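# Close the white door from inside until it latches

## Task

From the inside of the room, push the white door closed so that its latch catches and keeps it shut. Disturb nothing else, and finish holding nothing: release the door and back away. The robot must stay upright and not end up leaning. Once everything has settled, for the final second neither arm (hands included) nor the lift may touch anything, and the base may not be touching any movable object such as a part, box, cart, lid or drawer.

## Robot and tools

ROBOT. A base that can drive in any direction carries a column about 1.7 m tall. A carriage rides on it, set by lift_m (0 to 1 m). The carriage holds two identical six-joint arms, each ending in a two-finger gripper. The arm bases sit roughly 0.57 m + lift_m above the floor, and some carriage parts reach about 0.15 m below them. A hand reaches up to 0.78 m from its shoulder but only about 0.38 m below its arm base. A hand is about 0.16 m long and 0.1 m wide (0.14 m when open). With both arms parked (joints 1 to 6 at 0, 0.05, 0.05, 1.45, 0, 0) the robot is about 0.85 m wide and 0.65 m long.

CAMERAS. carriage_camera is fixed on the carriage, facing forward and tilted about 20 degrees down. left_wrist_camera and right_wrist_camera look out past each hand's fingertips.

FRAMES. All positions are in metres. Base frame: origin on the floor below the base centre, x ahead, y to the left, z up. left_hand and right_hand are reported in it, each the midpoint between that hand's pads, with quat_wxyz giving orientation (hand z runs along the fingers, fingers open along hand y). base_odometry is in the frame the base had at scene start; it only counts wheel turns, so slip looks like travel. Heading is in rad, left positive, -3.142 to 3.142.

move. One action, optionally with "cameras" and "blocking". An action contains "base", "joints" or both, plus optional "speeds" and "min_time_s"; all its motions start together.
- base: exactly one key, a relative offset from where the base last measured itself (or from where it is, if a move was still running). translate_m: metres, forward positive, -2 to 2. strafe_m: metres, left positive, -2 to 2. rotate_rad: radians, counter-clockwise positive, -6.3 to 6.3.
- joints: one object naming any joints, each value an absolute target. lift_m 0 to 1 m. Per arm (left_ and right_ prefixes, same ranges): joint1_rad -2.617 to 3.054 (swing about vertical, 0 ahead, positive left); joint2_rad 0 to 3.141 (shoulder; 0 upper arm back and level, 1.57 vertical, 3.14 ahead and level); joint3_rad 0 to 3.141 (elbow, 0 folded, 3.14 straight); joint4_rad -1.57 to 1.57 (wrist pitch, positive lifts fingertips); joint5_rad -1.57 to 1.57 (wrist yaw, positive turns fingertips to the right); joint6_rad -2.094 to 2.094 (roll about the fingers, positive clockwise viewed from the forearm); gripper_m 0 to 0.093 (pad gap in metres).
- speeds: caps for this action only. translate_m and strafe_m 0.02 to 0.5 m/s, rotate_rad 0.05 to 1.57 rad/s, lift_m 0.08 to 0.27 m/s (default 0.25); others default to the top value.
- min_time_s: 0.1 to 8 s, the shortest duration for arm and gripper motions. Too short makes arms whip and overshoot.
- cameras: list from carriage_camera, left_wrist_camera, right_wrist_camera, all; [] for none.
- blocking: true/omitted waits until everything rests; false returns within about 0.5 s while motion continues. A later move overrides only the targets it names.
A move with no action just reports state and images. Unknown keys make a call invalid; out-of-range values get it refused.

wait(seconds 0 to 10, cameras): lets time pass with no new command; returns early once running moves settle. wait(0) reports an unfinished move under "earlier move". stop(cameras): brakes all running motions (not an instant halt; the base coasts). zoom_image(camera, region [x0, y0, x1, y1] in pixels from top-left, at most 504 by 504) magnifies the newest image of that camera. read_manual(section "licences") gives licence text only. finished_scene(scene = current scene number) ends the scene irreversibly.

RESULTS. "pictures" lists image order. "move" reads done or the worst status. Per-motion words: moving, done (for the base: wheels turned the full amount, slip possible), off_target (resting short, maybe still pushing), contact_stop and time_out (target dropped, held in place; a move ends by 14 s), not_followed (arm targets withheld by the self-collision check, may keep retrying), stopped, limit_stop_at_motor_heat. on_its_own lists what the robot did unasked; "held at" is a target, not a reading. motor_effort is percent of maximum, peak in brackets, with sizeable error. Joint torques are in N m, wrapping at ±28 for joints 1 to 3. Motor temperatures: one block per arm, six joints then gripper. MOTOR HOT appears from 75 °C; at 100 °C that arm goes limp for 30 to 60 s or more (OVER-TEMPERATURE FAULT); resend targets afterwards. Park arms to cool them.

CHAINING. If a move or wait is refused, or an uncommanded stop hits it, the later move, wait and finished_scene calls in that same reply are skipped. The scene keeps running while the operator thinks.

CAUTIONS.
- Tipping: worst with a high carriage, stretched or loaded arms, pushing or pulling, or abrupt stops. Never drive away while a hand still grips something fixed like a shut door's handle; don't repeat that drive after a contact_stop. A rising hand z with no command signals a lean.
- After a contact, back off about 0.2 m the way you came. Don't back the column under a table edge.
- The base doesn't sense the arms; a drive can bend an arm into something and still say done. Arms have no contact stop and spring to target once freed; pressing overheats them.
- Reported hand positions tend to sit above the true ones, more at long reach. Arm paths bow; min_time_s of 2 or more straightens them a little. Unfold away from obstacles, then step toward the target.
- Keep the arms from striking or squeezing each other; a hard press ends the scene. With joint 2 below 0.8, swinging joint 1 outward by 0.5 or more can hit the column.
- To free withheld arms, send one arm its current readings with joint 1 turned away, then the other in a later action.
- Release by commanding a gripper gap well above its reading. Avoid slams, drops and hard hits.

Each tool is called as a command line: name --argument value for each argument, lists and objects as JSON in quotes; but a table of rows of numbers goes row by row, as --pt "numbers of a row", without its own name.

## Session

move

Scene clock: 0.00 s.
Joint torques (N m): no reading
Motor temperatures (°C): left_arm=[31 34 39 31 28 30 27] | right_arm=[32 35 36 31 30 29 31]
base_odometry: x=+0.000 y=+0.000 heading=+0.000
base_status: not commanded
joint_positions: lift_m=+0.300 left_joint1_rad=-0.003 left_joint2_rad=+0.052 left_joint3_rad=+0.038 left_joint4_rad=+1.430 left_joint5_rad=-0.033 left_joint6_rad=+0.031 left_gripper_m=+0.09396 right_joint1_rad=+0.000 right_joint2_rad=+0.035 right_joint3_rad=+0.040 right_joint4_rad=+1.434 right_joint5_rad=-0.028 right_joint6_rad=-0.032 right_gripper_m=+0.09396
joint_status: not commanded
motor_effort: lift_m=+18 drive_wheels=+1
left_hand: x=+0.2553 y=+0.3028 z=+1.3095 quat_wxyz=(+0.997, -0.015, +0.077, +0.015) (m; base frame)
right_hand: x=+0.2486 y=-0.2923 z=+1.3103 quat_wxyz=(+0.998, -0.015, +0.066, -0.015) (m; base frame)
pictures: carriage_camera, left_wrist_camera, right_wrist_camera
Images, in order (width x height): carriage_camera 672x504, left_wrist_camera 672x504, right_wrist_camera 672x504.

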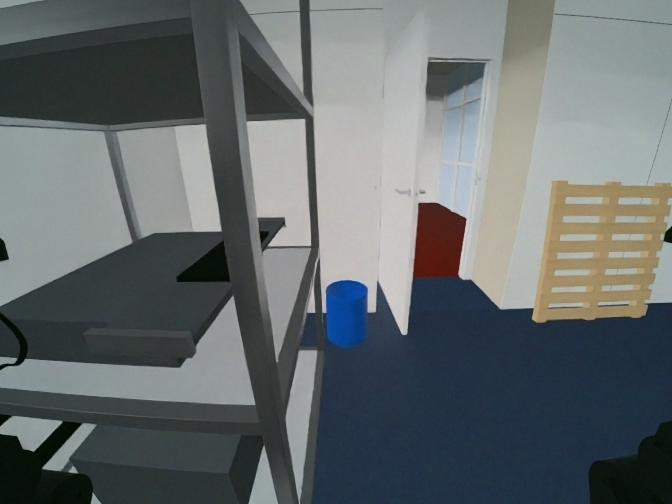

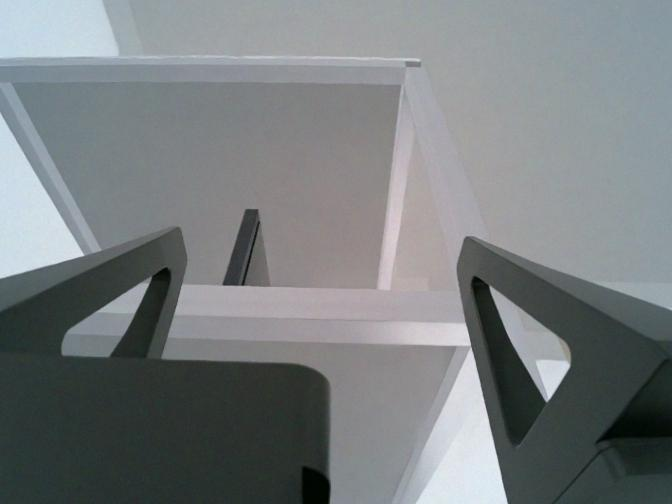

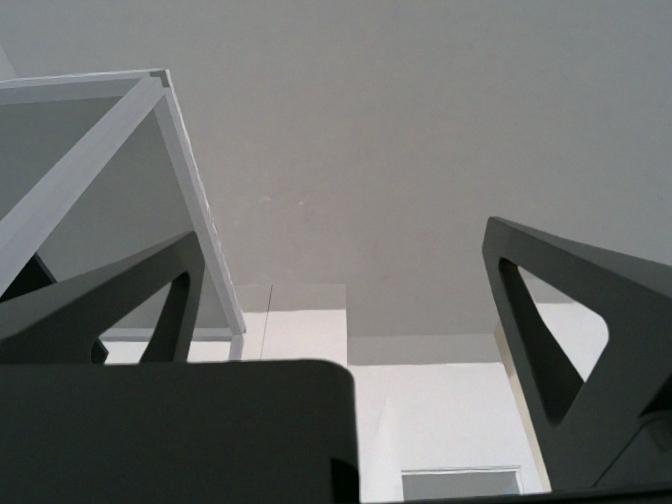

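move --base '{"strafe_m": -0.6}' --joints '{"lift_m": 0.1, "left_gripper_m": 0.0}'

move --base '{"translate_m": 0.6}' --joints '{"left_joint2_rad": 1.9, "left_joint3_rad": 1.1, "left_joint4_rad": 0.8, "left_joint5_rad": 0, "left_joint6_rad": 0}' --cameras '["carriage_camera", "left_wrist_camera"]'

Scene clock: 61.63 s.
Joint torques (N m): left_arm=[-0.13 4 5.56 -0.1 0.11 0.06] | right_arm=[-0.02 3.93 5.89 -0.21 -0.05 -0.05]
move: done
base_odometry: x=-0.001 y=-0.600 heading=-0.001
base_status: done
joint_positions: lift_m=+0.100 left_joint1_rad=-0.003 left_joint2_rad=+0.052 left_joint3_rad=+0.038 left_joint4_rad=+1.430 left_joint5_rad=-0.033 left_joint6_rad=+0.031 left_gripper_m=+0.00067 right_joint1_rad=+0.001 right_joint2_rad=+0.035 right_joint3_rad=+0.040 right_joint4_rad=+1.434 right_joint5_rad=-0.028 right_joint6_rad=-0.032 right_gripper_m=+0.09396
joint_status: all done
motor_effort: lift_m=+18(19) drive_wheels=-3(18)
left_hand: x=+0.2553 y=+0.3028 z=+1.1094 quat_wxyz=(+0.997, -0.015, +0.077, +0.015) (m; base frame)
right_hand: x=+0.2486 y=-0.2923 z=+1.1102 quat_wxyz=(+0.998, -0.015, +0.066, -0.015) (m; base frame)
pictures: none

Scene clock: 65.13 s.
Joint torques (N m): left_arm=[-0.24 -10.24 8.66 1.91 0.31 -0.11] | right_arm=[-0.17 3.89 5.93 -0.18 -0.05 -0.05]
move: done
base_odometry: x=+0.599 y=-0.601 heading=-0.001
base_status: done
joint_positions: lift_m=+0.100 left_joint1_rad=-0.003 left_joint2_rad=+1.895 left_joint3_rad=+1.074 left_joint4_rad=+0.804 left_joint5_rad=-0.015 left_joint6_rad=+0.012 left_gripper_m=+0.00067 right_joint1_rad=+0.001 right_joint2_rad=+0.035 right_joint3_rad=+0.040 right_joint4_rad=+1.433 right_joint5_rad=-0.028 right_joint6_rad=-0.032 right_gripper_m=+0.09396
joint_status: all done
motor_effort: lift_m=+18(19) drive_wheels=+2(14)
left_hand: x=+0.7782 y=+0.2982 z=+0.9019 quat_wxyz=(+0.701, +0.000, +0.713, +0.009) (m; base frame)
right_hand: x=+0.2489 y=-0.2923 z=+1.1103 quat_wxyz=(+0.998, -0.015, +0.066, -0.015) (m; base frame)
pictures: carriage_camera, left_wrist_camera
Images, in order (width x height): carriage_camera 672x504, left_wrist_camera 672x504.

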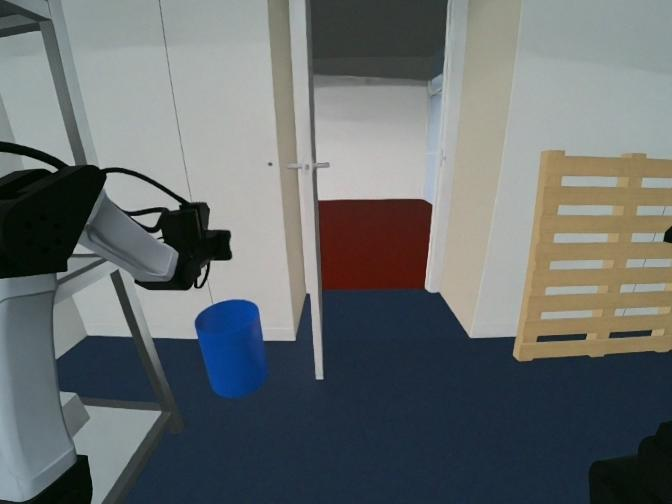

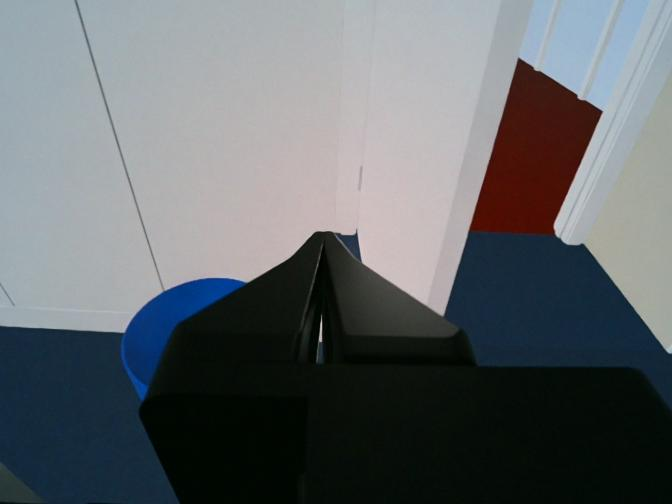

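move --base '{"translate_m": 0.7}' --joints '{"lift_m": 0.0}'

move --base '{"strafe_m": -0.3}' --speeds '{"strafe_m": 0.25}' --cameras '["carriage_camera", "left_wrist_camera"]'

Scene clock: 86.57 s.
Joint torques (N m): left_arm=[-0.1 -9.74 9.02 2.03 0.26 -0.13] | right_arm=[-0.2 3.89 5.96 -0.19 -0.06 -0.04]
Motor temperatures (°C): left_arm=[31 40 45 37 28 30 28] | right_arm=[31 37 37 30 30 29 31]
move: done
base_odometry: x=+1.299 y=-0.602 heading=-0.001
base_status: done
joint_positions: lift_m=+0.000 left_joint1_rad=-0.003 left_joint2_rad=+1.889 left_joint3_rad=+1.071 left_joint4_rad=+0.793 left_joint5_rad=-0.015 left_joint6_rad=+0.012 left_gripper_m=+0.00067 right_joint1_rad=+0.001 right_joint2_rad=+0.035 right_joint3_rad=+0.040 right_joint4_rad=+1.432 right_joint5_rad=-0.028 right_joint6_rad=-0.032 right_gripper_m=+0.09396
joint_status: all done
motor_effort: lift_m=+18(19) drive_wheels=+5(16)
left_hand: x=+0.7770 y=+0.2981 z=+0.8013 quat_wxyz=(+0.698, +0.000, +0.716, +0.008) (m; base frame)
right_hand: x=+0.2491 y=-0.2923 z=+1.0101 quat_wxyz=(+0.998, -0.015, +0.067, -0.015) (m; base frame)
pictures: none

Scene clock: 89.07 s.
Joint torques (N m): left_arm=[0.16 -9.76 8.68 2.05 0.28 -0.03] | right_arm=[-0.12 3.88 5.97 -0.17 -0.06 -0.03]
move: done
base_odometry: x=+1.299 y=-0.902 heading=-0.001
base_status: done
joint_positions: lift_m=+0.000 left_joint1_rad=-0.007 left_joint2_rad=+1.890 left_joint3_rad=+1.074 left_joint4_rad=+0.793 left_joint5_rad=-0.014 left_joint6_rad=+0.005 left_gripper_m=+0.00066 right_joint1_rad=+0.001 right_joint2_rad=+0.035 right_joint3_rad=+0.040 right_joint4_rad=+1.432 right_joint5_rad=-0.028 right_joint6_rad=-0.032 right_gripper_m=+0.09396
joint_status: not commanded
motor_effort: lift_m=+19(19) drive_wheels=+0(15)
left_hand: x=+0.7775 y=+0.2958 z=+0.8019 quat_wxyz=(+0.699, -0.001, +0.715, +0.005) (m; base frame)
right_hand: x=+0.2491 y=-0.2923 z=+1.0102 quat_wxyz=(+0.998, -0.015, +0.067, -0.015) (m; base frame)
pictures: carriage_camera, left_wrist_camera
Images, in order (width x height): carriage_camera 672x504, left_wrist_camera 672x504.

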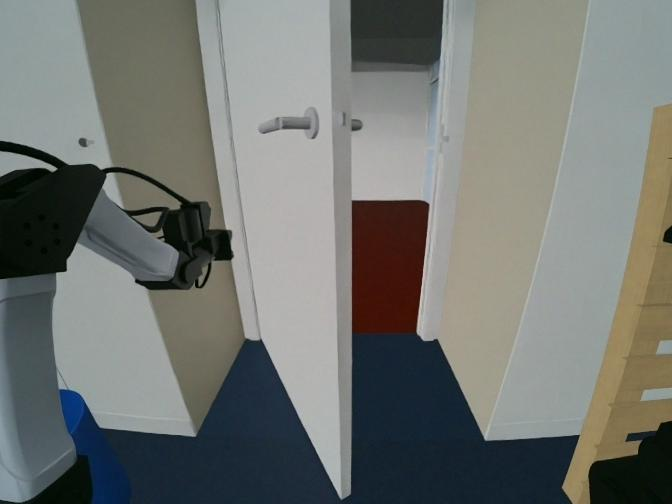

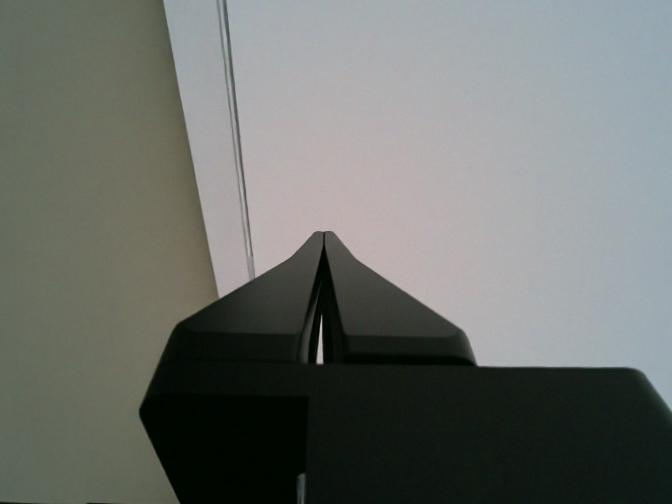

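move --base '{"translate_m": 0.25}'

move --base '{"strafe_m": -0.12}' --joints '{"left_joint1_rad": -0.5}' --min_time_s 1.5 --speeds '{"strafe_m": 0.2}' --cameras '["carriage_camera", "left_wrist_camera"]'

Scene clock: 103.27 s.
Joint torques (N m): left_arm=[0.09 -9.8 8.65 2.03 0.25 0.01] | right_arm=[-0.18 3.86 6.04 -0.15 -0.05 -0.04]
move: done
base_odometry: x=+1.549 y=-0.903 heading=-0.002
base_status: done
joint_positions: lift_m=+0.000 left_joint1_rad=-0.007 left_joint2_rad=+1.892 left_joint3_rad=+1.074 left_joint4_rad=+0.793 left_joint5_rad=-0.014 left_joint6_rad=+0.005 left_gripper_m=+0.00066 right_joint1_rad=+0.001 right_joint2_rad=+0.035 right_joint3_rad=+0.040 right_joint4_rad=+1.431 right_joint5_rad=-0.028 right_joint6_rad=-0.032 right_gripper_m=+0.09396
joint_status: not commanded
motor_effort: lift_m=+19(19) drive_wheels=-2(12)
left_hand: x=+0.7777 y=+0.2958 z=+0.8006 quat_wxyz=(+0.698, -0.001, +0.716, +0.005) (m; base frame)
right_hand: x=+0.2493 y=-0.2923 z=+1.0101 quat_wxyz=(+0.998, -0.015, +0.067, -0.015) (m; base frame)
pictures: none

Scene clock: 105.07 s.
Joint torques (N m): left_arm=[0.05 -9.85 8.65 2.03 0.26 -0.02] | right_arm=[-0.43 3.86 5.97 -0.15 -0.06 -0.04]
move: done
base_odometry: x=+1.549 y=-1.023 heading=-0.001
base_status: done
joint_positions: lift_m=+0.000 left_joint1_rad=-0.504 left_joint2_rad=+1.892 left_joint3_rad=+1.075 left_joint4_rad=+0.793 left_joint5_rad=-0.017 left_joint6_rad=+0.005 left_gripper_m=+0.00066 right_joint1_rad=+0.001 right_joint2_rad=+0.035 right_joint3_rad=+0.040 right_joint4_rad=+1.431 right_joint5_rad=-0.028 right_joint6_rad=-0.032 right_gripper_m=+0.09396
joint_status: all done
motor_effort: lift_m=+19(19) drive_wheels=+1(14)
left_hand: x=+0.7093 y=+0.0280 z=+0.8009 quat_wxyz=(+0.678, +0.174, +0.694, -0.166) (m; base frame)
right_hand: x=+0.2493 y=-0.2923 z=+1.0101 quat_wxyz=(+0.998, -0.015, +0.067, -0.015) (m; base frame)
pictures: carriage_camera, left_wrist_camera
Images, in order (width x height): carriage_camera 672x504, left_wrist_camera 672x504.

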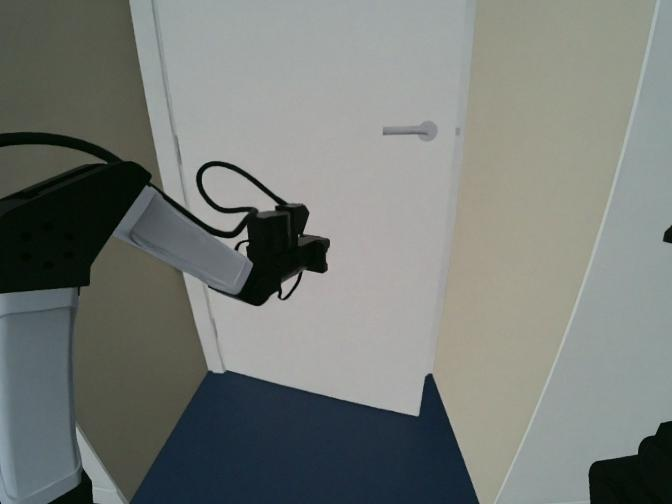

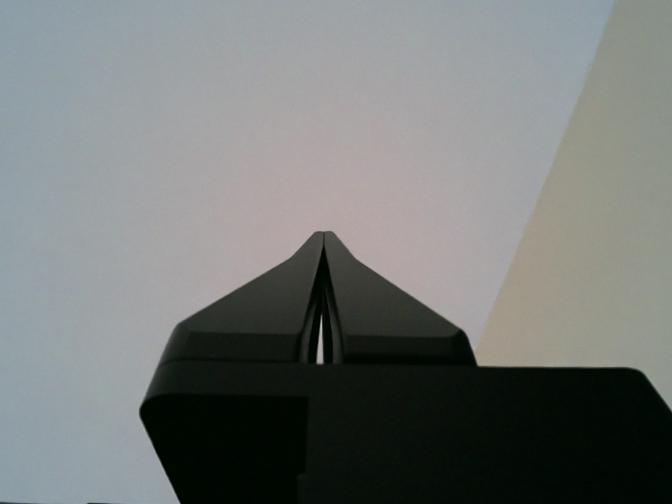

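move --base '{"translate_m": 0.5}' --speeds '{"translate_m": 0.2}' --cameras '["carriage_camera", "left_wrist_camera"]'

Scene clock: 113.33 s.
Joint torques (N m): left_arm=[10.88 -4.74 12.38 2.49 -4.59 0.23] | right_arm=[-0.36 3.9 5.96 -0.19 -0.06 -0.05]
move: done
base_odometry: x=+2.049 y=-1.024 heading=-0.001
base_status: done
joint_positions: lift_m=+0.000 left_joint1_rad=-0.642 left_joint2_rad=+1.843 left_joint3_rad=+1.029 left_joint4_rad=+0.737 left_joint5_rad=+0.407 left_joint6_rad=-0.019 left_gripper_m=+0.00071 right_joint1_rad=+0.001 right_joint2_rad=+0.035 right_joint3_rad=+0.040 right_joint4_rad=+1.432 right_joint5_rad=-0.028 right_joint6_rad=-0.032 right_gripper_m=+0.09396
joint_status: not commanded
motor_effort: lift_m=+18(19) drive_wheels=+11(15)
left_hand: x=+0.6030 y=-0.0790 z=+0.7933 quat_wxyz=(+0.581, +0.351, +0.642, -0.356) (m; base frame)
right_hand: x=+0.2491 y=-0.2923 z=+1.0102 quat_wxyz=(+0.998, -0.015, +0.067, -0.015) (m; base frame)
pictures: carriage_camera, left_wrist_camera
Images, in order (width x height): carriage_camera 672x504, left_wrist_camera 672x504.

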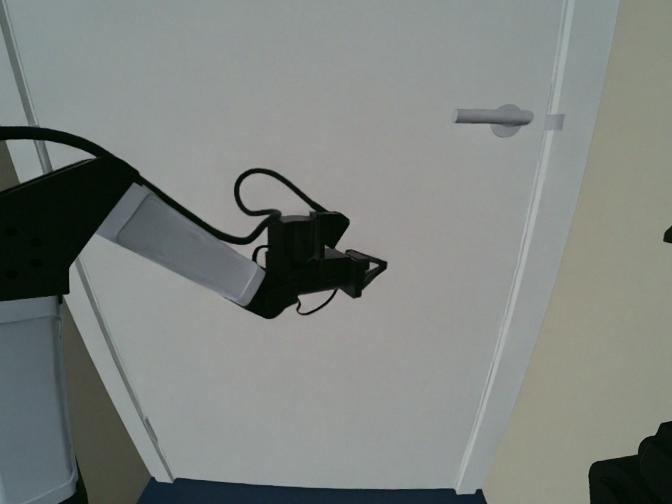

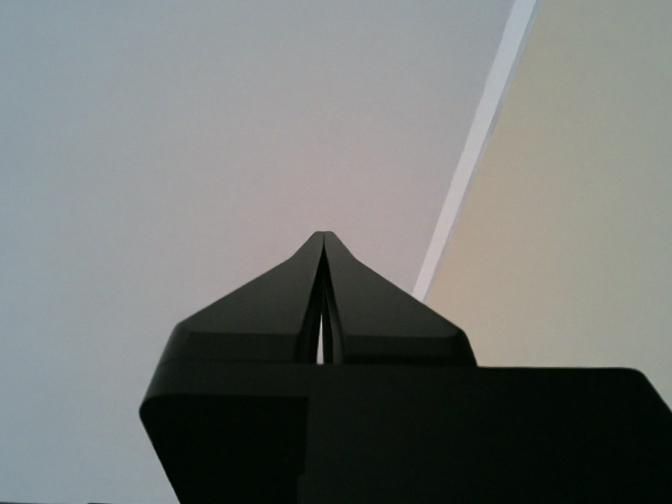

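zoom_image --camera "carriage_camera" --region '[420, 40, 620, 190]'

move --base '{"translate_m": -0.25}' --speeds '{"translate_m": 0.25}' --cameras '["carriage_camera"]'

zoom_image --camera "carriage_camera" --region '[370, 40, 570, 190]'

Scaled by 2.520 from the camera's 672x504 image, which has a finer 960x720 frame.

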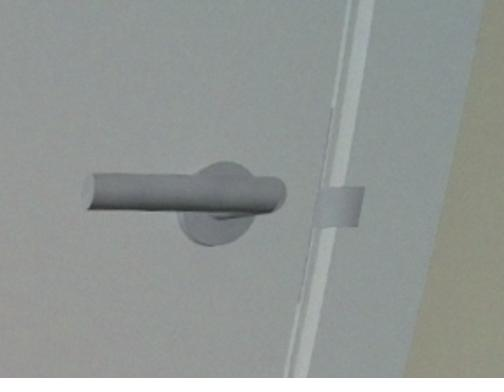

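Scene clock: 120.03 s.
Joint torques (N m): left_arm=[-0.25 -9.57 8.53 2.13 -0.08 0.14] | right_arm=[-0.14 3.9 5.96 -0.18 -0.06 -0.05]
Motor temperatures (°C): left_arm=[33 41 47 40 33 30 28] | right_arm=[31 37 38 30 30 29 31]
move: done
base_odometry: x=+1.799 y=-1.023 heading=-0.001
base_status: done
joint_positions: lift_m=+0.000 left_joint1_rad=-0.497 left_joint2_rad=+1.890 left_joint3_rad=+1.074 left_joint4_rad=+0.782 left_joint5_rad=+0.016 left_joint6_rad=-0.006 left_gripper_m=+0.00067 right_joint1_rad=+0.001 right_joint2_rad=+0.035 right_joint3_rad=+0.040 right_joint4_rad=+1.432 right_joint5_rad=-0.028 right_joint6_rad=-0.032 right_gripper_m=+0.09396
joint_status: not commanded
motor_effort: lift_m=+18(19) drive_wheels=+2(11)
left_hand: x=+0.7081 y=+0.0267 z=+0.7991 quat_wxyz=(+0.672, +0.180, +0.696, -0.179) (m; base frame)
right_hand: x=+0.2491 y=-0.2923 z=+1.0102 quat_wxyz=(+0.998, -0.015, +0.067, -0.015) (m; base frame)
pictures: carriage_camera
Images, in order (width x height): carriage_camera 672x504.

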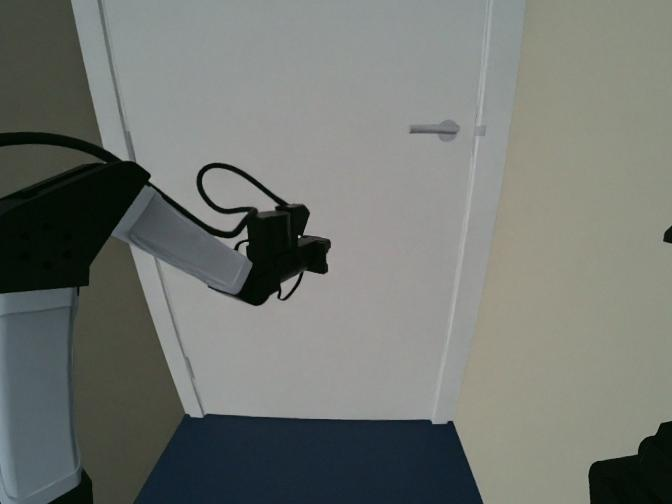

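Scaled by 2.520 from the camera's 672x504 image, which has a finer 960x720 frame.

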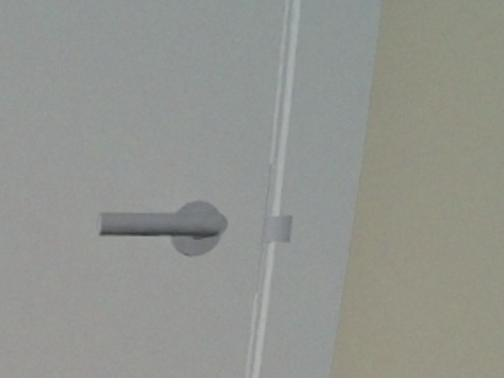

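finished_scene --scene 1

The scene is finished: the task was done.


## Next scene

The same job, from a new start.

move --cameras '["carriage_camera"]'

Scene clock: 0.00 s.
Joint torques (N m): no reading
Motor temperatures (°C): left_arm=[30 32 36 30 28 30 27] | right_arm=[31 32 33 28 29 29 31]
base_odometry: x=+0.000 y=+0.000 heading=+0.000
base_status: not commanded
joint_positions: lift_m=+0.300 left_joint1_rad=-0.004 left_joint2_rad=+0.043 left_joint3_rad=+0.038 left_joint4_rad=+1.478 left_joint5_rad=-0.003 left_joint6_rad=-0.042 left_gripper_m=+0.09396 right_joint1_rad=-0.020 right_joint2_rad=+0.054 right_joint3_rad=+0.039 right_joint4_rad=+1.497 right_joint5_rad=+0.020 right_joint6_rad=+0.048 right_gripper_m=+0.09396
joint_status: not commanded
motor_effort: lift_m=+18 drive_wheels=+0
left_hand: x=+0.2411 y=+0.2976 z=+1.3111 quat_wxyz=(+0.999, -0.002, +0.049, -0.023) (m; base frame)
right_hand: x=+0.2395 y=-0.3011 z=+1.3116 quat_wxyz=(+0.999, +0.011, +0.044, +0.013) (m; base frame)
pictures: carriage_camera
Images, in order (width x height): carriage_camera 672x504.

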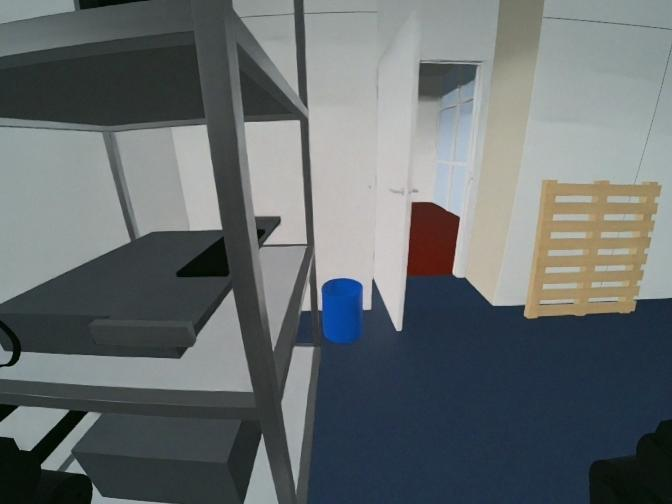

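move --base '{"strafe_m": -0.59}' --joints '{"lift_m": 0.0, "left_gripper_m": 0.0}'

move --base '{"translate_m": 1.3}' --joints '{"left_joint1_rad": 0, "left_joint2_rad": 1.9, "left_joint3_rad": 1.1, "left_joint4_rad": 0.8, "left_joint5_rad": 0, "left_joint6_rad": 0}'

move --base '{"strafe_m": -0.3}' --speeds '{"strafe_m": 0.25}'

move --base '{"translate_m": 0.25}'

move --base '{"strafe_m": -0.12}' --joints '{"left_joint1_rad": -0.5}' --min_time_s 1.5 --speeds '{"strafe_m": 0.2}' --cameras '["carriage_camera"]'

Scene clock: 19.23 s.
Joint torques (N m): left_arm=[-0.23 4.14 5.64 -0.14 0.18 0.07] | right_arm=[-0.08 4 5.79 -0.28 -0.1 -0.04]
move: done
base_odometry: x=-0.001 y=-0.590 heading=-0.001
base_status: done
joint_positions: lift_m=+0.000 left_joint1_rad=-0.003 left_joint2_rad=+0.043 left_joint3_rad=+0.038 left_joint4_rad=+1.478 left_joint5_rad=-0.003 left_joint6_rad=-0.042 left_gripper_m=+0.00066 right_joint1_rad=-0.020 right_joint2_rad=+0.054 right_joint3_rad=+0.039 right_joint4_rad=+1.497 right_joint5_rad=+0.020 right_joint6_rad=+0.048 right_gripper_m=+0.09396
joint_status: all done
motor_effort: lift_m=+19(19) drive_wheels=-3(20)
left_hand: x=+0.2411 y=+0.2976 z=+1.0110 quat_wxyz=(+0.999, -0.002, +0.049, -0.022) (m; base frame)
right_hand: x=+0.2395 y=-0.3011 z=+1.0115 quat_wxyz=(+0.999, +0.011, +0.044, +0.014) (m; base frame)
pictures: none

Scene clock: 24.20 s.
Joint torques (N m): left_arm=[0.23 -9.96 8.94 1.93 0.15 0.17] | right_arm=[-0.23 3.96 5.75 -0.31 -0.1 -0.05]
move: done
base_odometry: x=+1.299 y=-0.592 heading=-0.001
base_status: done
joint_positions: lift_m=+0.000 left_joint1_rad=-0.003 left_joint2_rad=+1.894 left_joint3_rad=+1.073 left_joint4_rad=+0.807 left_joint5_rad=-0.003 left_joint6_rad=-0.011 left_gripper_m=+0.00066 right_joint1_rad=-0.020 right_joint2_rad=+0.054 right_joint3_rad=+0.039 right_joint4_rad=+1.498 right_joint5_rad=+0.020 right_joint6_rad=+0.048 right_gripper_m=+0.09396
joint_status: all done
motor_effort: lift_m=+18(19) drive_wheels=-3(16)
left_hand: x=+0.7779 y=+0.2958 z=+0.8025 quat_wxyz=(+0.702, -0.004, +0.712, -0.004) (m; base frame)
right_hand: x=+0.2394 y=-0.3011 z=+1.0116 quat_wxyz=(+0.999, +0.011, +0.044, +0.014) (m; base frame)
pictures: none

Scene clock: 26.70 s.
Joint torques (N m): left_arm=[-0.08 -10 8.68 1.94 0.26 0.03] | right_arm=[-0.32 3.92 5.78 -0.31 -0.1 -0.05]
move: done
base_odometry: x=+1.299 y=-0.892 heading=-0.001
base_status: done
joint_positions: lift_m=+0.000 left_joint1_rad=-0.003 left_joint2_rad=+1.894 left_joint3_rad=+1.074 left_joint4_rad=+0.807 left_joint5_rad=-0.013 left_joint6_rad=+0.001 left_gripper_m=+0.00065 right_joint1_rad=-0.020 right_joint2_rad=+0.054 right_joint3_rad=+0.039 right_joint4_rad=+1.498 right_joint5_rad=+0.020 right_joint6_rad=+0.048 right_gripper_m=+0.09396
joint_status: not commanded
motor_effort: lift_m=+18(18) drive_wheels=+2(13)
left_hand: x=+0.7781 y=+0.2980 z=+0.8031 quat_wxyz=(+0.702, -0.003, +0.712, +0.004) (m; base frame)
right_hand: x=+0.2394 y=-0.3011 z=+1.0116 quat_wxyz=(+0.999, +0.011, +0.044, +0.014) (m; base frame)
pictures: none

Scene clock: 29.07 s.
Joint torques (N m): left_arm=[0.12 -9.96 8.69 1.94 0.25 0.04] | right_arm=[-0.16 3.96 5.76 -0.29 -0.09 -0.06]
move: done
base_odometry: x=+1.549 y=-0.892 heading=-0.001
base_status: done
joint_positions: lift_m=+0.000 left_joint1_rad=-0.003 left_joint2_rad=+1.894 left_joint3_rad=+1.074 left_joint4_rad=+0.803 left_joint5_rad=-0.013 left_joint6_rad=+0.001 left_gripper_m=+0.00065 right_joint1_rad=-0.020 right_joint2_rad=+0.054 right_joint3_rad=+0.039 right_joint4_rad=+1.496 right_joint5_rad=+0.020 right_joint6_rad=+0.048 right_gripper_m=+0.09396
joint_status: not commanded
motor_effort: lift_m=+18(18) drive_wheels=-3(14)
left_hand: x=+0.7781 y=+0.2980 z=+0.8022 quat_wxyz=(+0.701, -0.003, +0.713, +0.004) (m; base frame)
right_hand: x=+0.2398 y=-0.3011 z=+1.0116 quat_wxyz=(+0.999, +0.011, +0.045, +0.014) (m; base frame)
pictures: none

Scene clock: 30.87 s.
Joint torques (N m): left_arm=[0.34 -10.24 8.85 1.93 0.32 0.03] | right_arm=[-0.2 3.95 5.81 -0.29 -0.11 -0.04]
move: done
base_odometry: x=+1.550 y=-1.012 heading=-0.001
base_status: done
joint_positions: lift_m=+0.000 left_joint1_rad=-0.504 left_joint2_rad=+1.894 left_joint3_rad=+1.074 left_joint4_rad=+0.803 left_joint5_rad=-0.016 left_joint6_rad=+0.001 left_gripper_m=+0.00064 right_joint1_rad=-0.019 right_joint2_rad=+0.054 right_joint3_rad=+0.039 right_joint4_rad=+1.496 right_joint5_rad=+0.020 right_joint6_rad=+0.048 right_gripper_m=+0.09396
joint_status: all done
motor_effort: lift_m=+18(18) drive_wheels=-1(16)
left_hand: x=+0.7095 y=+0.0278 z=+0.8020 quat_wxyz=(+0.680, +0.173, +0.692, -0.169) (m; base frame)
right_hand: x=+0.2398 y=-0.3011 z=+1.0116 quat_wxyz=(+0.999, +0.011, +0.045, +0.014) (m; base frame)
pictures: carriage_camera
Images, in order (width x height): carriage_camera 672x504.

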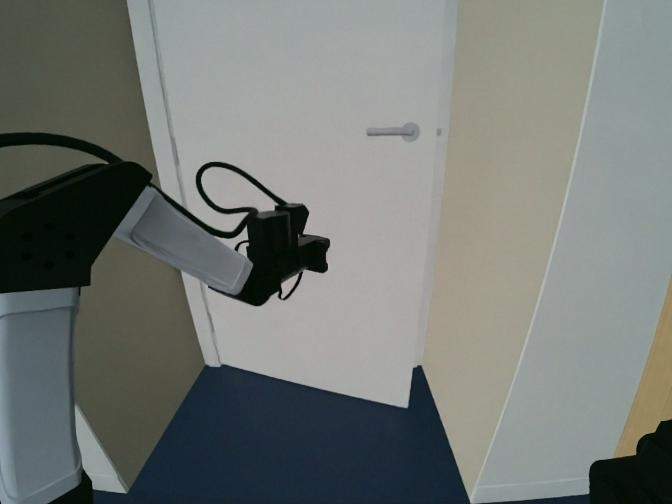

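move --base '{"translate_m": 0.52}' --speeds '{"translate_m": 0.22}' --cameras '["carriage_camera"]'

move --base '{"translate_m": -0.25}' --speeds '{"translate_m": 0.3}' --cameras '["carriage_camera"]'

zoom_image --camera "carriage_camera" --region '[370, 40, 570, 190]'

Scene clock: 38.83 s.
Joint torques (N m): left_arm=[6.98 -9.61 9.14 2.05 -4.56 0.02] | right_arm=[-0.29 3.89 5.75 -0.29 -0.1 -0.04]
Motor temperatures (°C): left_arm=[30 38 40 35 29 30 27] | right_arm=[31 33 35 29 29 29 31]
move: done
base_odometry: x=+2.069 y=-1.013 heading=-0.001
base_status: done
joint_positions: lift_m=+0.000 left_joint1_rad=-0.593 left_joint2_rad=+1.890 left_joint3_rad=+1.070 left_joint4_rad=+0.787 left_joint5_rad=+0.404 left_joint6_rad=+0.001 left_gripper_m=+0.00063 right_joint1_rad=-0.019 right_joint2_rad=+0.054 right_joint3_rad=+0.039 right_joint4_rad=+1.494 right_joint5_rad=+0.020 right_joint6_rad=+0.048 right_gripper_m=+0.09396
joint_status: not commanded
motor_effort: lift_m=+18(18) drive_wheels=+7(12)
left_hand: x=+0.6312 y=-0.0656 z=+0.7983 quat_wxyz=(+0.609, +0.340, +0.633, -0.337) (m; base frame)
right_hand: x=+0.2403 y=-0.3011 z=+1.0115 quat_wxyz=(+0.999, +0.011, +0.046, +0.014) (m; base frame)
pictures: carriage_camera
Images, in order (width x height): carriage_camera 672x504.

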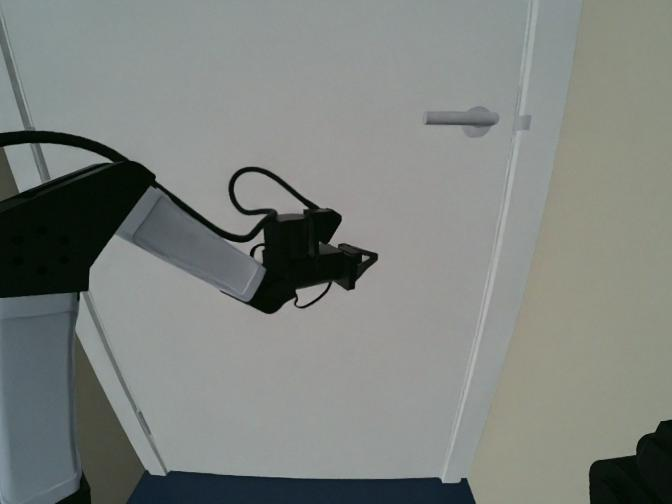

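Scene clock: 41.13 s.
Joint torques (N m): left_arm=[-0.38 -9.68 8.77 2.07 -0.08 0.01] | right_arm=[-0.14 3.95 5.81 -0.28 -0.11 -0.07]
move: done
base_odometry: x=+1.819 y=-1.013 heading=-0.001
base_status: done
joint_positions: lift_m=+0.000 left_joint1_rad=-0.497 left_joint2_rad=+1.890 left_joint3_rad=+1.074 left_joint4_rad=+0.787 left_joint5_rad=+0.015 left_joint6_rad=+0.001 left_gripper_m=+0.00063 right_joint1_rad=-0.019 right_joint2_rad=+0.054 right_joint3_rad=+0.039 right_joint4_rad=+1.495 right_joint5_rad=+0.020 right_joint6_rad=+0.048 right_gripper_m=+0.09396
joint_status: not commanded
motor_effort: lift_m=+18(18) drive_wheels=+1(12)
left_hand: x=+0.7083 y=+0.0268 z=+0.8001 quat_wxyz=(+0.674, +0.182, +0.694, -0.176) (m; base frame)
right_hand: x=+0.2401 y=-0.3011 z=+1.0115 quat_wxyz=(+0.999, +0.011, +0.046, +0.014) (m; base frame)
pictures: carriage_camera
Images, in order (width x height): carriage_camera 672x504.

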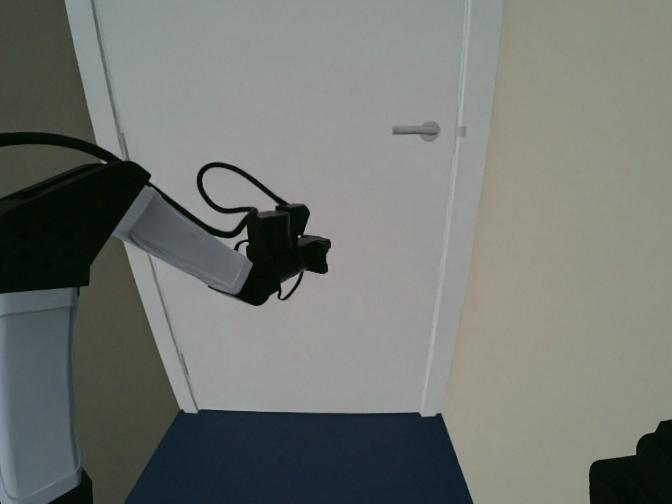

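Scaled by 2.520 from the camera's 672x504 image, which has a finer 960x720 frame.

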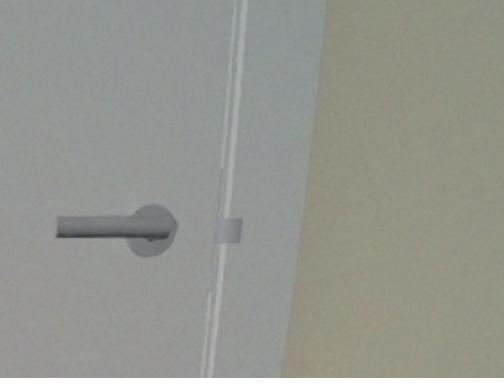

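finished_scene --scene 2

The scene is finished: the task was done.


## Next scene

The same job, from a new start.

move --cameras '["carriage_camera"]'

Scene clock: 0.00 s.
Joint torques (N m): no reading
Motor temperatures (°C): left_arm=[30 31 34 29 28 30 27] | right_arm=[30 31 32 28 29 29 31]
base_odometry: x=+0.000 y=+0.000 heading=+0.000
base_status: not commanded
joint_positions: lift_m=+0.300 left_joint1_rad=-0.008 left_joint2_rad=+0.051 left_joint3_rad=+0.041 left_joint4_rad=+1.440 left_joint5_rad=+0.011 left_joint6_rad=+0.011 left_gripper_m=+0.09396 right_joint1_rad=+0.018 right_joint2_rad=+0.067 right_joint3_rad=+0.063 right_joint4_rad=+1.446 right_joint5_rad=+0.039 right_joint6_rad=-0.006 right_gripper_m=+0.09396
joint_status: not commanded
motor_effort: lift_m=+18 drive_wheels=+1
left_hand: x=+0.2522 y=+0.2949 z=+1.3106 quat_wxyz=(+0.997, +0.006, +0.071, +0.001) (m; base frame)
right_hand: x=+0.2488 y=-0.3033 z=+1.3166 quat_wxyz=(+0.998, +0.018, +0.064, +0.005) (m; base frame)
pictures: carriage_camera
Images, in order (width x height): carriage_camera 672x504.

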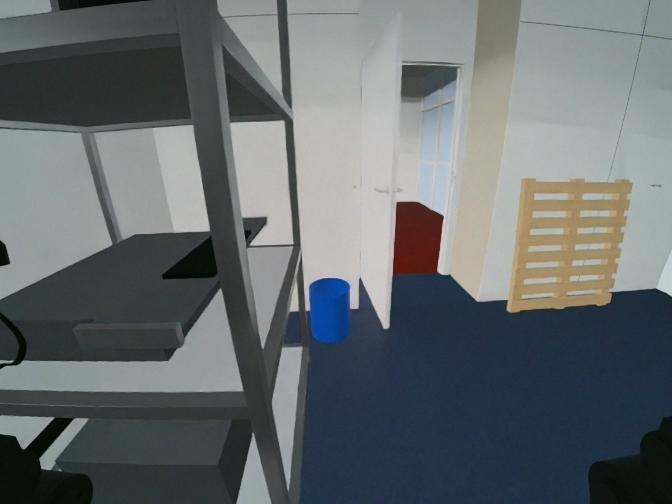

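move --base '{"rotate_rad": 0.045}' --joints '{"lift_m": 0.0, "left_gripper_m": 0.0}' --cameras '["carriage_camera"]'

move --base '{"strafe_m": -0.59}'

move --base '{"translate_m": 0.65}' --joints '{"left_joint1_rad": 0, "left_joint2_rad": 1.9, "left_joint3_rad": 1.1, "left_joint4_rad": 0.8, "left_joint5_rad": 0, "left_joint6_rad": 0}' --cameras '["carriage_camera"]'

Scene clock: 9.03 s.
Joint torques (N m): left_arm=[-0.23 3.88 5.64 -0.12 0.11 0.06] | right_arm=[-0.13 3.84 6.08 -0.21 -0.12 -0.04]
move: done
base_odometry: x=+0.000 y=+0.000 heading=+0.045
base_status: done
joint_positions: lift_m=+0.000 left_joint1_rad=-0.008 left_joint2_rad=+0.051 left_joint3_rad=+0.041 left_joint4_rad=+1.440 left_joint5_rad=+0.011 left_joint6_rad=+0.011 left_gripper_m=+0.00066 right_joint1_rad=+0.018 right_joint2_rad=+0.067 right_joint3_rad=+0.063 right_joint4_rad=+1.446 right_joint5_rad=+0.039 right_joint6_rad=-0.006 right_gripper_m=+0.09396
joint_status: all done
motor_effort: lift_m=+18(20) drive_wheels=-1(7)
left_hand: x=+0.2522 y=+0.2949 z=+1.0105 quat_wxyz=(+0.997, +0.006, +0.071, +0.001) (m; base frame)
right_hand: x=+0.2488 y=-0.3033 z=+1.0165 quat_wxyz=(+0.998, +0.018, +0.064, +0.005) (m; base frame)
pictures: carriage_camera
Images, in order (width x height): carriage_camera 672x504.

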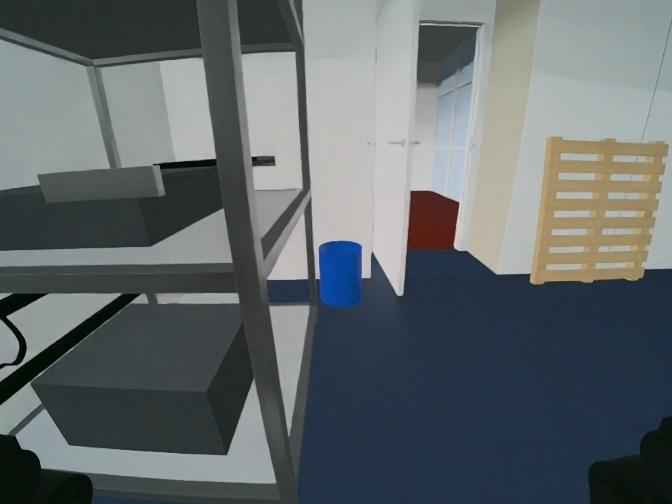

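Scene clock: 12.47 s.
Joint torques (N m): left_arm=[-0.21 3.89 5.67 -0.11 0.06 0.02] | right_arm=[0.08 3.89 6.12 -0.21 -0.11 -0.06]
move: done
base_odometry: x=+0.026 y=-0.589 heading=+0.044
base_status: done
joint_positions: lift_m=+0.000 left_joint1_rad=-0.007 left_joint2_rad=+0.051 left_joint3_rad=+0.041 left_joint4_rad=+1.440 left_joint5_rad=+0.011 left_joint6_rad=+0.011 left_gripper_m=+0.00066 right_joint1_rad=+0.019 right_joint2_rad=+0.067 right_joint3_rad=+0.063 right_joint4_rad=+1.446 right_joint5_rad=+0.039 right_joint6_rad=-0.006 right_gripper_m=+0.09396
joint_status: not commanded
motor_effort: lift_m=+19(19) drive_wheels=-2(17)
left_hand: x=+0.2522 y=+0.2949 z=+1.0105 quat_wxyz=(+0.997, +0.006, +0.071, +0.001) (m; base frame)
right_hand: x=+0.2488 y=-0.3032 z=+1.0165 quat_wxyz=(+0.998, +0.018, +0.064, +0.005) (m; base frame)
pictures: none

Scene clock: 16.00 s.
Joint torques (N m): left_arm=[0.51 -9.87 8.58 1.92 0.01 -0.08] | right_arm=[-0.2 3.86 6.13 -0.14 -0.11 -0.05]
move: done
base_odometry: x=+0.675 y=-0.561 heading=+0.044
base_status: done
joint_positions: lift_m=+0.000 left_joint1_rad=-0.007 left_joint2_rad=+1.895 left_joint3_rad=+1.074 left_joint4_rad=+0.805 left_joint5_rad=+0.011 left_joint6_rad=+0.011 left_gripper_m=+0.00066 right_joint1_rad=+0.019 right_joint2_rad=+0.067 right_joint3_rad=+0.063 right_joint4_rad=+1.446 right_joint5_rad=+0.039 right_joint6_rad=-0.006 right_gripper_m=+0.09396
joint_status: all done
motor_effort: lift_m=+18(19) drive_wheels=-2(15)
left_hand: x=+0.7781 y=+0.2910 z=+0.8025 quat_wxyz=(+0.702, +0.011, +0.712, -0.003) (m; base frame)
right_hand: x=+0.2490 y=-0.3032 z=+1.0165 quat_wxyz=(+0.998, +0.018, +0.065, +0.005) (m; base frame)
pictures: carriage_camera
Images, in order (width x height): carriage_camera 672x504.

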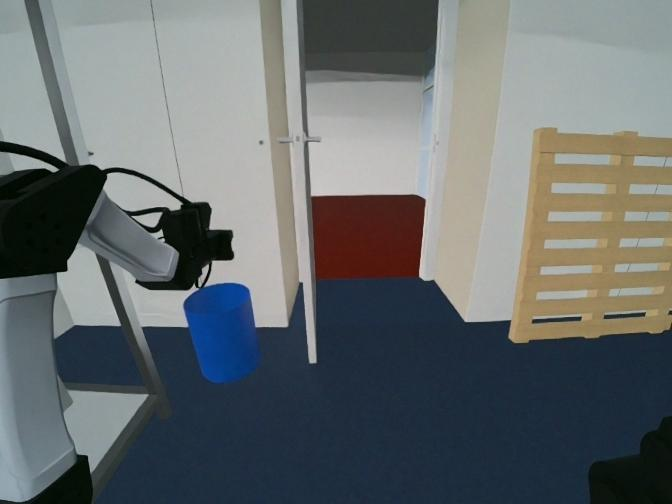

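move --base '{"translate_m": 0.7}'

move --base '{"strafe_m": -0.29}' --speeds '{"strafe_m": 0.25}'

move --base '{"translate_m": 0.25}'

move --base '{"strafe_m": -0.12}' --joints '{"left_joint1_rad": -0.5}' --min_time_s 1.5 --speeds '{"strafe_m": 0.2}' --cameras '["carriage_camera"]'

move --base '{"translate_m": 0.52}' --speeds '{"translate_m": 0.22}' --cameras '["carriage_camera"]'

move --base '{"translate_m": -0.25}' --speeds '{"translate_m": 0.3}' --cameras '["carriage_camera"]'

zoom_image --camera "carriage_camera" --region '[370, 40, 570, 190]'

Scene clock: 38.50 s.
Joint torques (N m): left_arm=[0.5 -9.83 8.55 1.94 -0.05 -0.08] | right_arm=[-0.14 3.82 6.05 -0.19 -0.11 -0.04]
Motor temperatures (°C): left_arm=[30 38 38 36 28 30 28] | right_arm=[30 32 33 28 29 29 31]
move: done
base_odometry: x=+1.375 y=-0.531 heading=+0.043
base_status: done
joint_positions: lift_m=+0.000 left_joint1_rad=-0.007 left_joint2_rad=+1.895 left_joint3_rad=+1.074 left_joint4_rad=+0.803 left_joint5_rad=+0.011 left_joint6_rad=+0.011 left_gripper_m=+0.00066 right_joint1_rad=+0.019 right_joint2_rad=+0.067 right_joint3_rad=+0.063 right_joint4_rad=+1.445 right_joint5_rad=+0.039 right_joint6_rad=-0.006 right_gripper_m=+0.09396
joint_status: not commanded
motor_effort: lift_m=+18(18) drive_wheels=-1(15)
left_hand: x=+0.7781 y=+0.2910 z=+0.8018 quat_wxyz=(+0.701, +0.011, +0.713, -0.003) (m; base frame)
right_hand: x=+0.2492 y=-0.3032 z=+1.0165 quat_wxyz=(+0.998, +0.018, +0.065, +0.005) (m; base frame)
pictures: none

Scene clock: 40.97 s.
Joint torques (N m): left_arm=[0.12 -9.88 8.68 2 0.25 -0.02] | right_arm=[-0.24 3.88 6.02 -0.2 -0.12 -0.06]
move: done
base_odometry: x=+1.387 y=-0.821 heading=+0.044
base_status: done
joint_positions: lift_m=+0.000 left_joint1_rad=-0.003 left_joint2_rad=+1.895 left_joint3_rad=+1.074 left_joint4_rad=+0.802 left_joint5_rad=-0.014 left_joint6_rad=+0.004 left_gripper_m=+0.00065 right_joint1_rad=+0.019 right_joint2_rad=+0.067 right_joint3_rad=+0.063 right_joint4_rad=+1.445 right_joint5_rad=+0.039 right_joint6_rad=-0.006 right_gripper_m=+0.09396
joint_status: not commanded
motor_effort: lift_m=+18(18) drive_wheels=+0(15)
left_hand: x=+0.7781 y=+0.2977 z=+0.8016 quat_wxyz=(+0.701, -0.002, +0.714, +0.005) (m; base frame)
right_hand: x=+0.2492 y=-0.3032 z=+1.0165 quat_wxyz=(+0.998, +0.018, +0.065, +0.005) (m; base frame)
pictures: none

Scene clock: 43.33 s.
Joint torques (N m): left_arm=[0.09 -9.91 8.61 1.97 0.26 -0.04] | right_arm=[-0.18 3.84 6.12 -0.17 -0.1 -0.05]
move: done
base_odometry: x=+1.637 y=-0.810 heading=+0.043
base_status: done
joint_positions: lift_m=+0.000 left_joint1_rad=-0.003 left_joint2_rad=+1.895 left_joint3_rad=+1.074 left_joint4_rad=+0.800 left_joint5_rad=-0.014 left_joint6_rad=+0.004 left_gripper_m=+0.00065 right_joint1_rad=+0.019 right_joint2_rad=+0.067 right_joint3_rad=+0.063 right_joint4_rad=+1.444 right_joint5_rad=+0.039 right_joint6_rad=-0.006 right_gripper_m=+0.09396
joint_status: not commanded
motor_effort: lift_m=+18(18) drive_wheels=-2(15)
left_hand: x=+0.7781 y=+0.2977 z=+0.8010 quat_wxyz=(+0.700, -0.002, +0.714, +0.005) (m; base frame)
right_hand: x=+0.2495 y=-0.3032 z=+1.0165 quat_wxyz=(+0.998, +0.018, +0.066, +0.005) (m; base frame)
pictures: none

Scene clock: 45.13 s.
Joint torques (N m): left_arm=[0.16 -10.02 8.73 1.99 0.3 0.01] | right_arm=[-0.28 3.85 6.15 -0.16 -0.12 -0.04]
move: done
base_odometry: x=+1.643 y=-0.930 heading=+0.043
base_status: done
joint_positions: lift_m=+0.000 left_joint1_rad=-0.503 left_joint2_rad=+1.895 left_joint3_rad=+1.074 left_joint4_rad=+0.798 left_joint5_rad=-0.016 left_joint6_rad=+0.004 left_gripper_m=+0.00064 right_joint1_rad=+0.019 right_joint2_rad=+0.067 right_joint3_rad=+0.063 right_joint4_rad=+1.444 right_joint5_rad=+0.039 right_joint6_rad=-0.006 right_gripper_m=+0.09396
joint_status: all done
motor_effort: lift_m=+18(18) drive_wheels=-1(16)
left_hand: x=+0.7098 y=+0.0284 z=+0.8006 quat_wxyz=(+0.679, +0.174, +0.693, -0.167) (m; base frame)
right_hand: x=+0.2495 y=-0.3032 z=+1.0165 quat_wxyz=(+0.998, +0.018, +0.066, +0.005) (m; base frame)
pictures: carriage_camera
Images, in order (width x height): carriage_camera 672x504.

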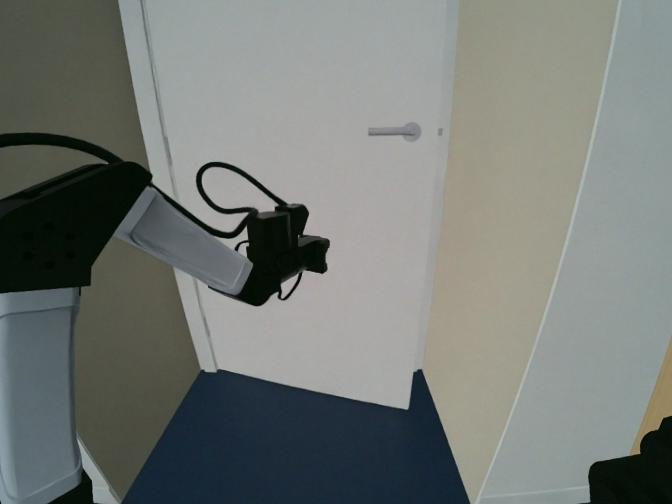

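Scene clock: 48.67 s.
Joint torques (N m): left_arm=[11.62 -4.71 12.48 2.55 -4.23 0.32] | right_arm=[-0.18 3.78 6.09 -0.17 -0.12 -0.05]
move: done
base_odometry: x=+2.162 y=-0.908 heading=+0.043
base_status: done
joint_positions: lift_m=+0.000 left_joint1_rad=-0.652 left_joint2_rad=+1.845 left_joint3_rad=+1.031 left_joint4_rad=+0.738 left_joint5_rad=+0.375 left_joint6_rad=-0.021 left_gripper_m=+0.00072 right_joint1_rad=+0.018 right_joint2_rad=+0.067 right_joint3_rad=+0.063 right_joint4_rad=+1.443 right_joint5_rad=+0.040 right_joint6_rad=-0.006 right_gripper_m=+0.09396
joint_status: not commanded
motor_effort: lift_m=+18(18) drive_wheels=+11(14)
left_hand: x=+0.6044 y=-0.0803 z=+0.7935 quat_wxyz=(+0.585, +0.344, +0.646, -0.350) (m; base frame)
right_hand: x=+0.2496 y=-0.3036 z=+1.0165 quat_wxyz=(+0.998, +0.019, +0.066, +0.004) (m; base frame)
pictures: carriage_camera
Images, in order (width x height): carriage_camera 672x504.

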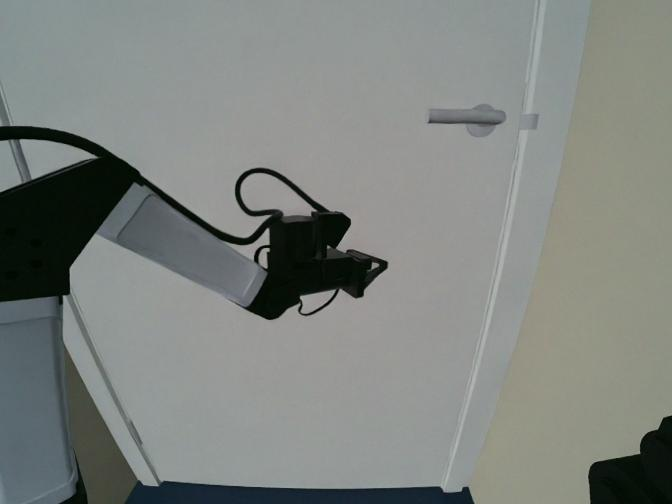

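Scene clock: 50.97 s.
Joint torques (N m): left_arm=[-0.43 -9.54 8.73 2.23 -0.05 0.11] | right_arm=[-0.14 3.81 6.09 -0.18 -0.11 -0.05]
move: done
base_odometry: x=+1.912 y=-0.919 heading=+0.043
base_status: done
joint_positions: lift_m=+0.000 left_joint1_rad=-0.497 left_joint2_rad=+1.890 left_joint3_rad=+1.074 left_joint4_rad=+0.782 left_joint5_rad=+0.015 left_joint6_rad=-0.006 left_gripper_m=+0.00065 right_joint1_rad=+0.018 right_joint2_rad=+0.067 right_joint3_rad=+0.063 right_joint4_rad=+1.444 right_joint5_rad=+0.040 right_joint6_rad=-0.006 right_gripper_m=+0.09396
joint_status: not commanded
motor_effort: lift_m=+18(18) drive_wheels=+0(9)
left_hand: x=+0.7082 y=+0.0268 z=+0.7987 quat_wxyz=(+0.672, +0.180, +0.696, -0.178) (m; base frame)
right_hand: x=+0.2494 y=-0.3036 z=+1.0165 quat_wxyz=(+0.998, +0.019, +0.066, +0.004) (m; base frame)
pictures: carriage_camera
Images, in order (width x height): carriage_camera 672x504.

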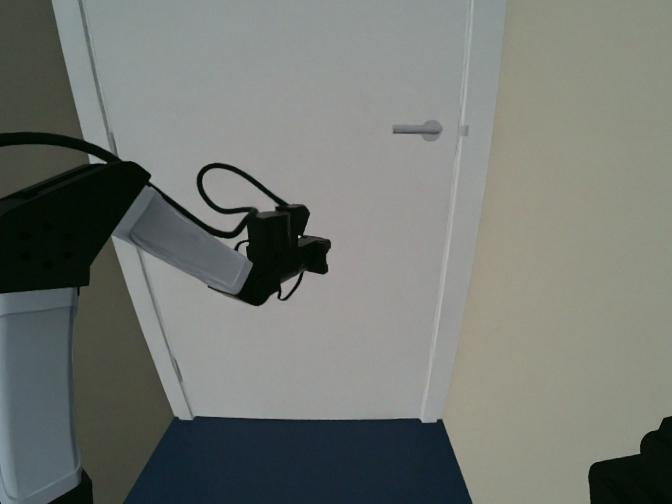

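Scaled by 2.520 from the camera's 672x504 image, which has a finer 960x720 frame.

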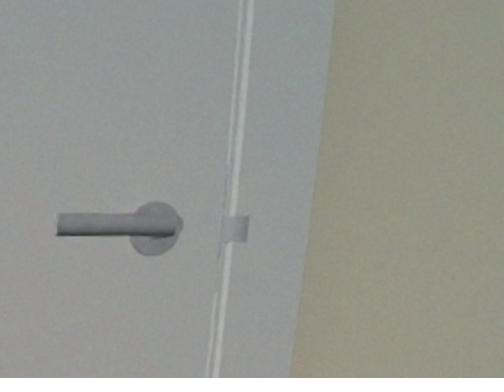

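finished_scene --scene 3

The scene is finished: the task was done.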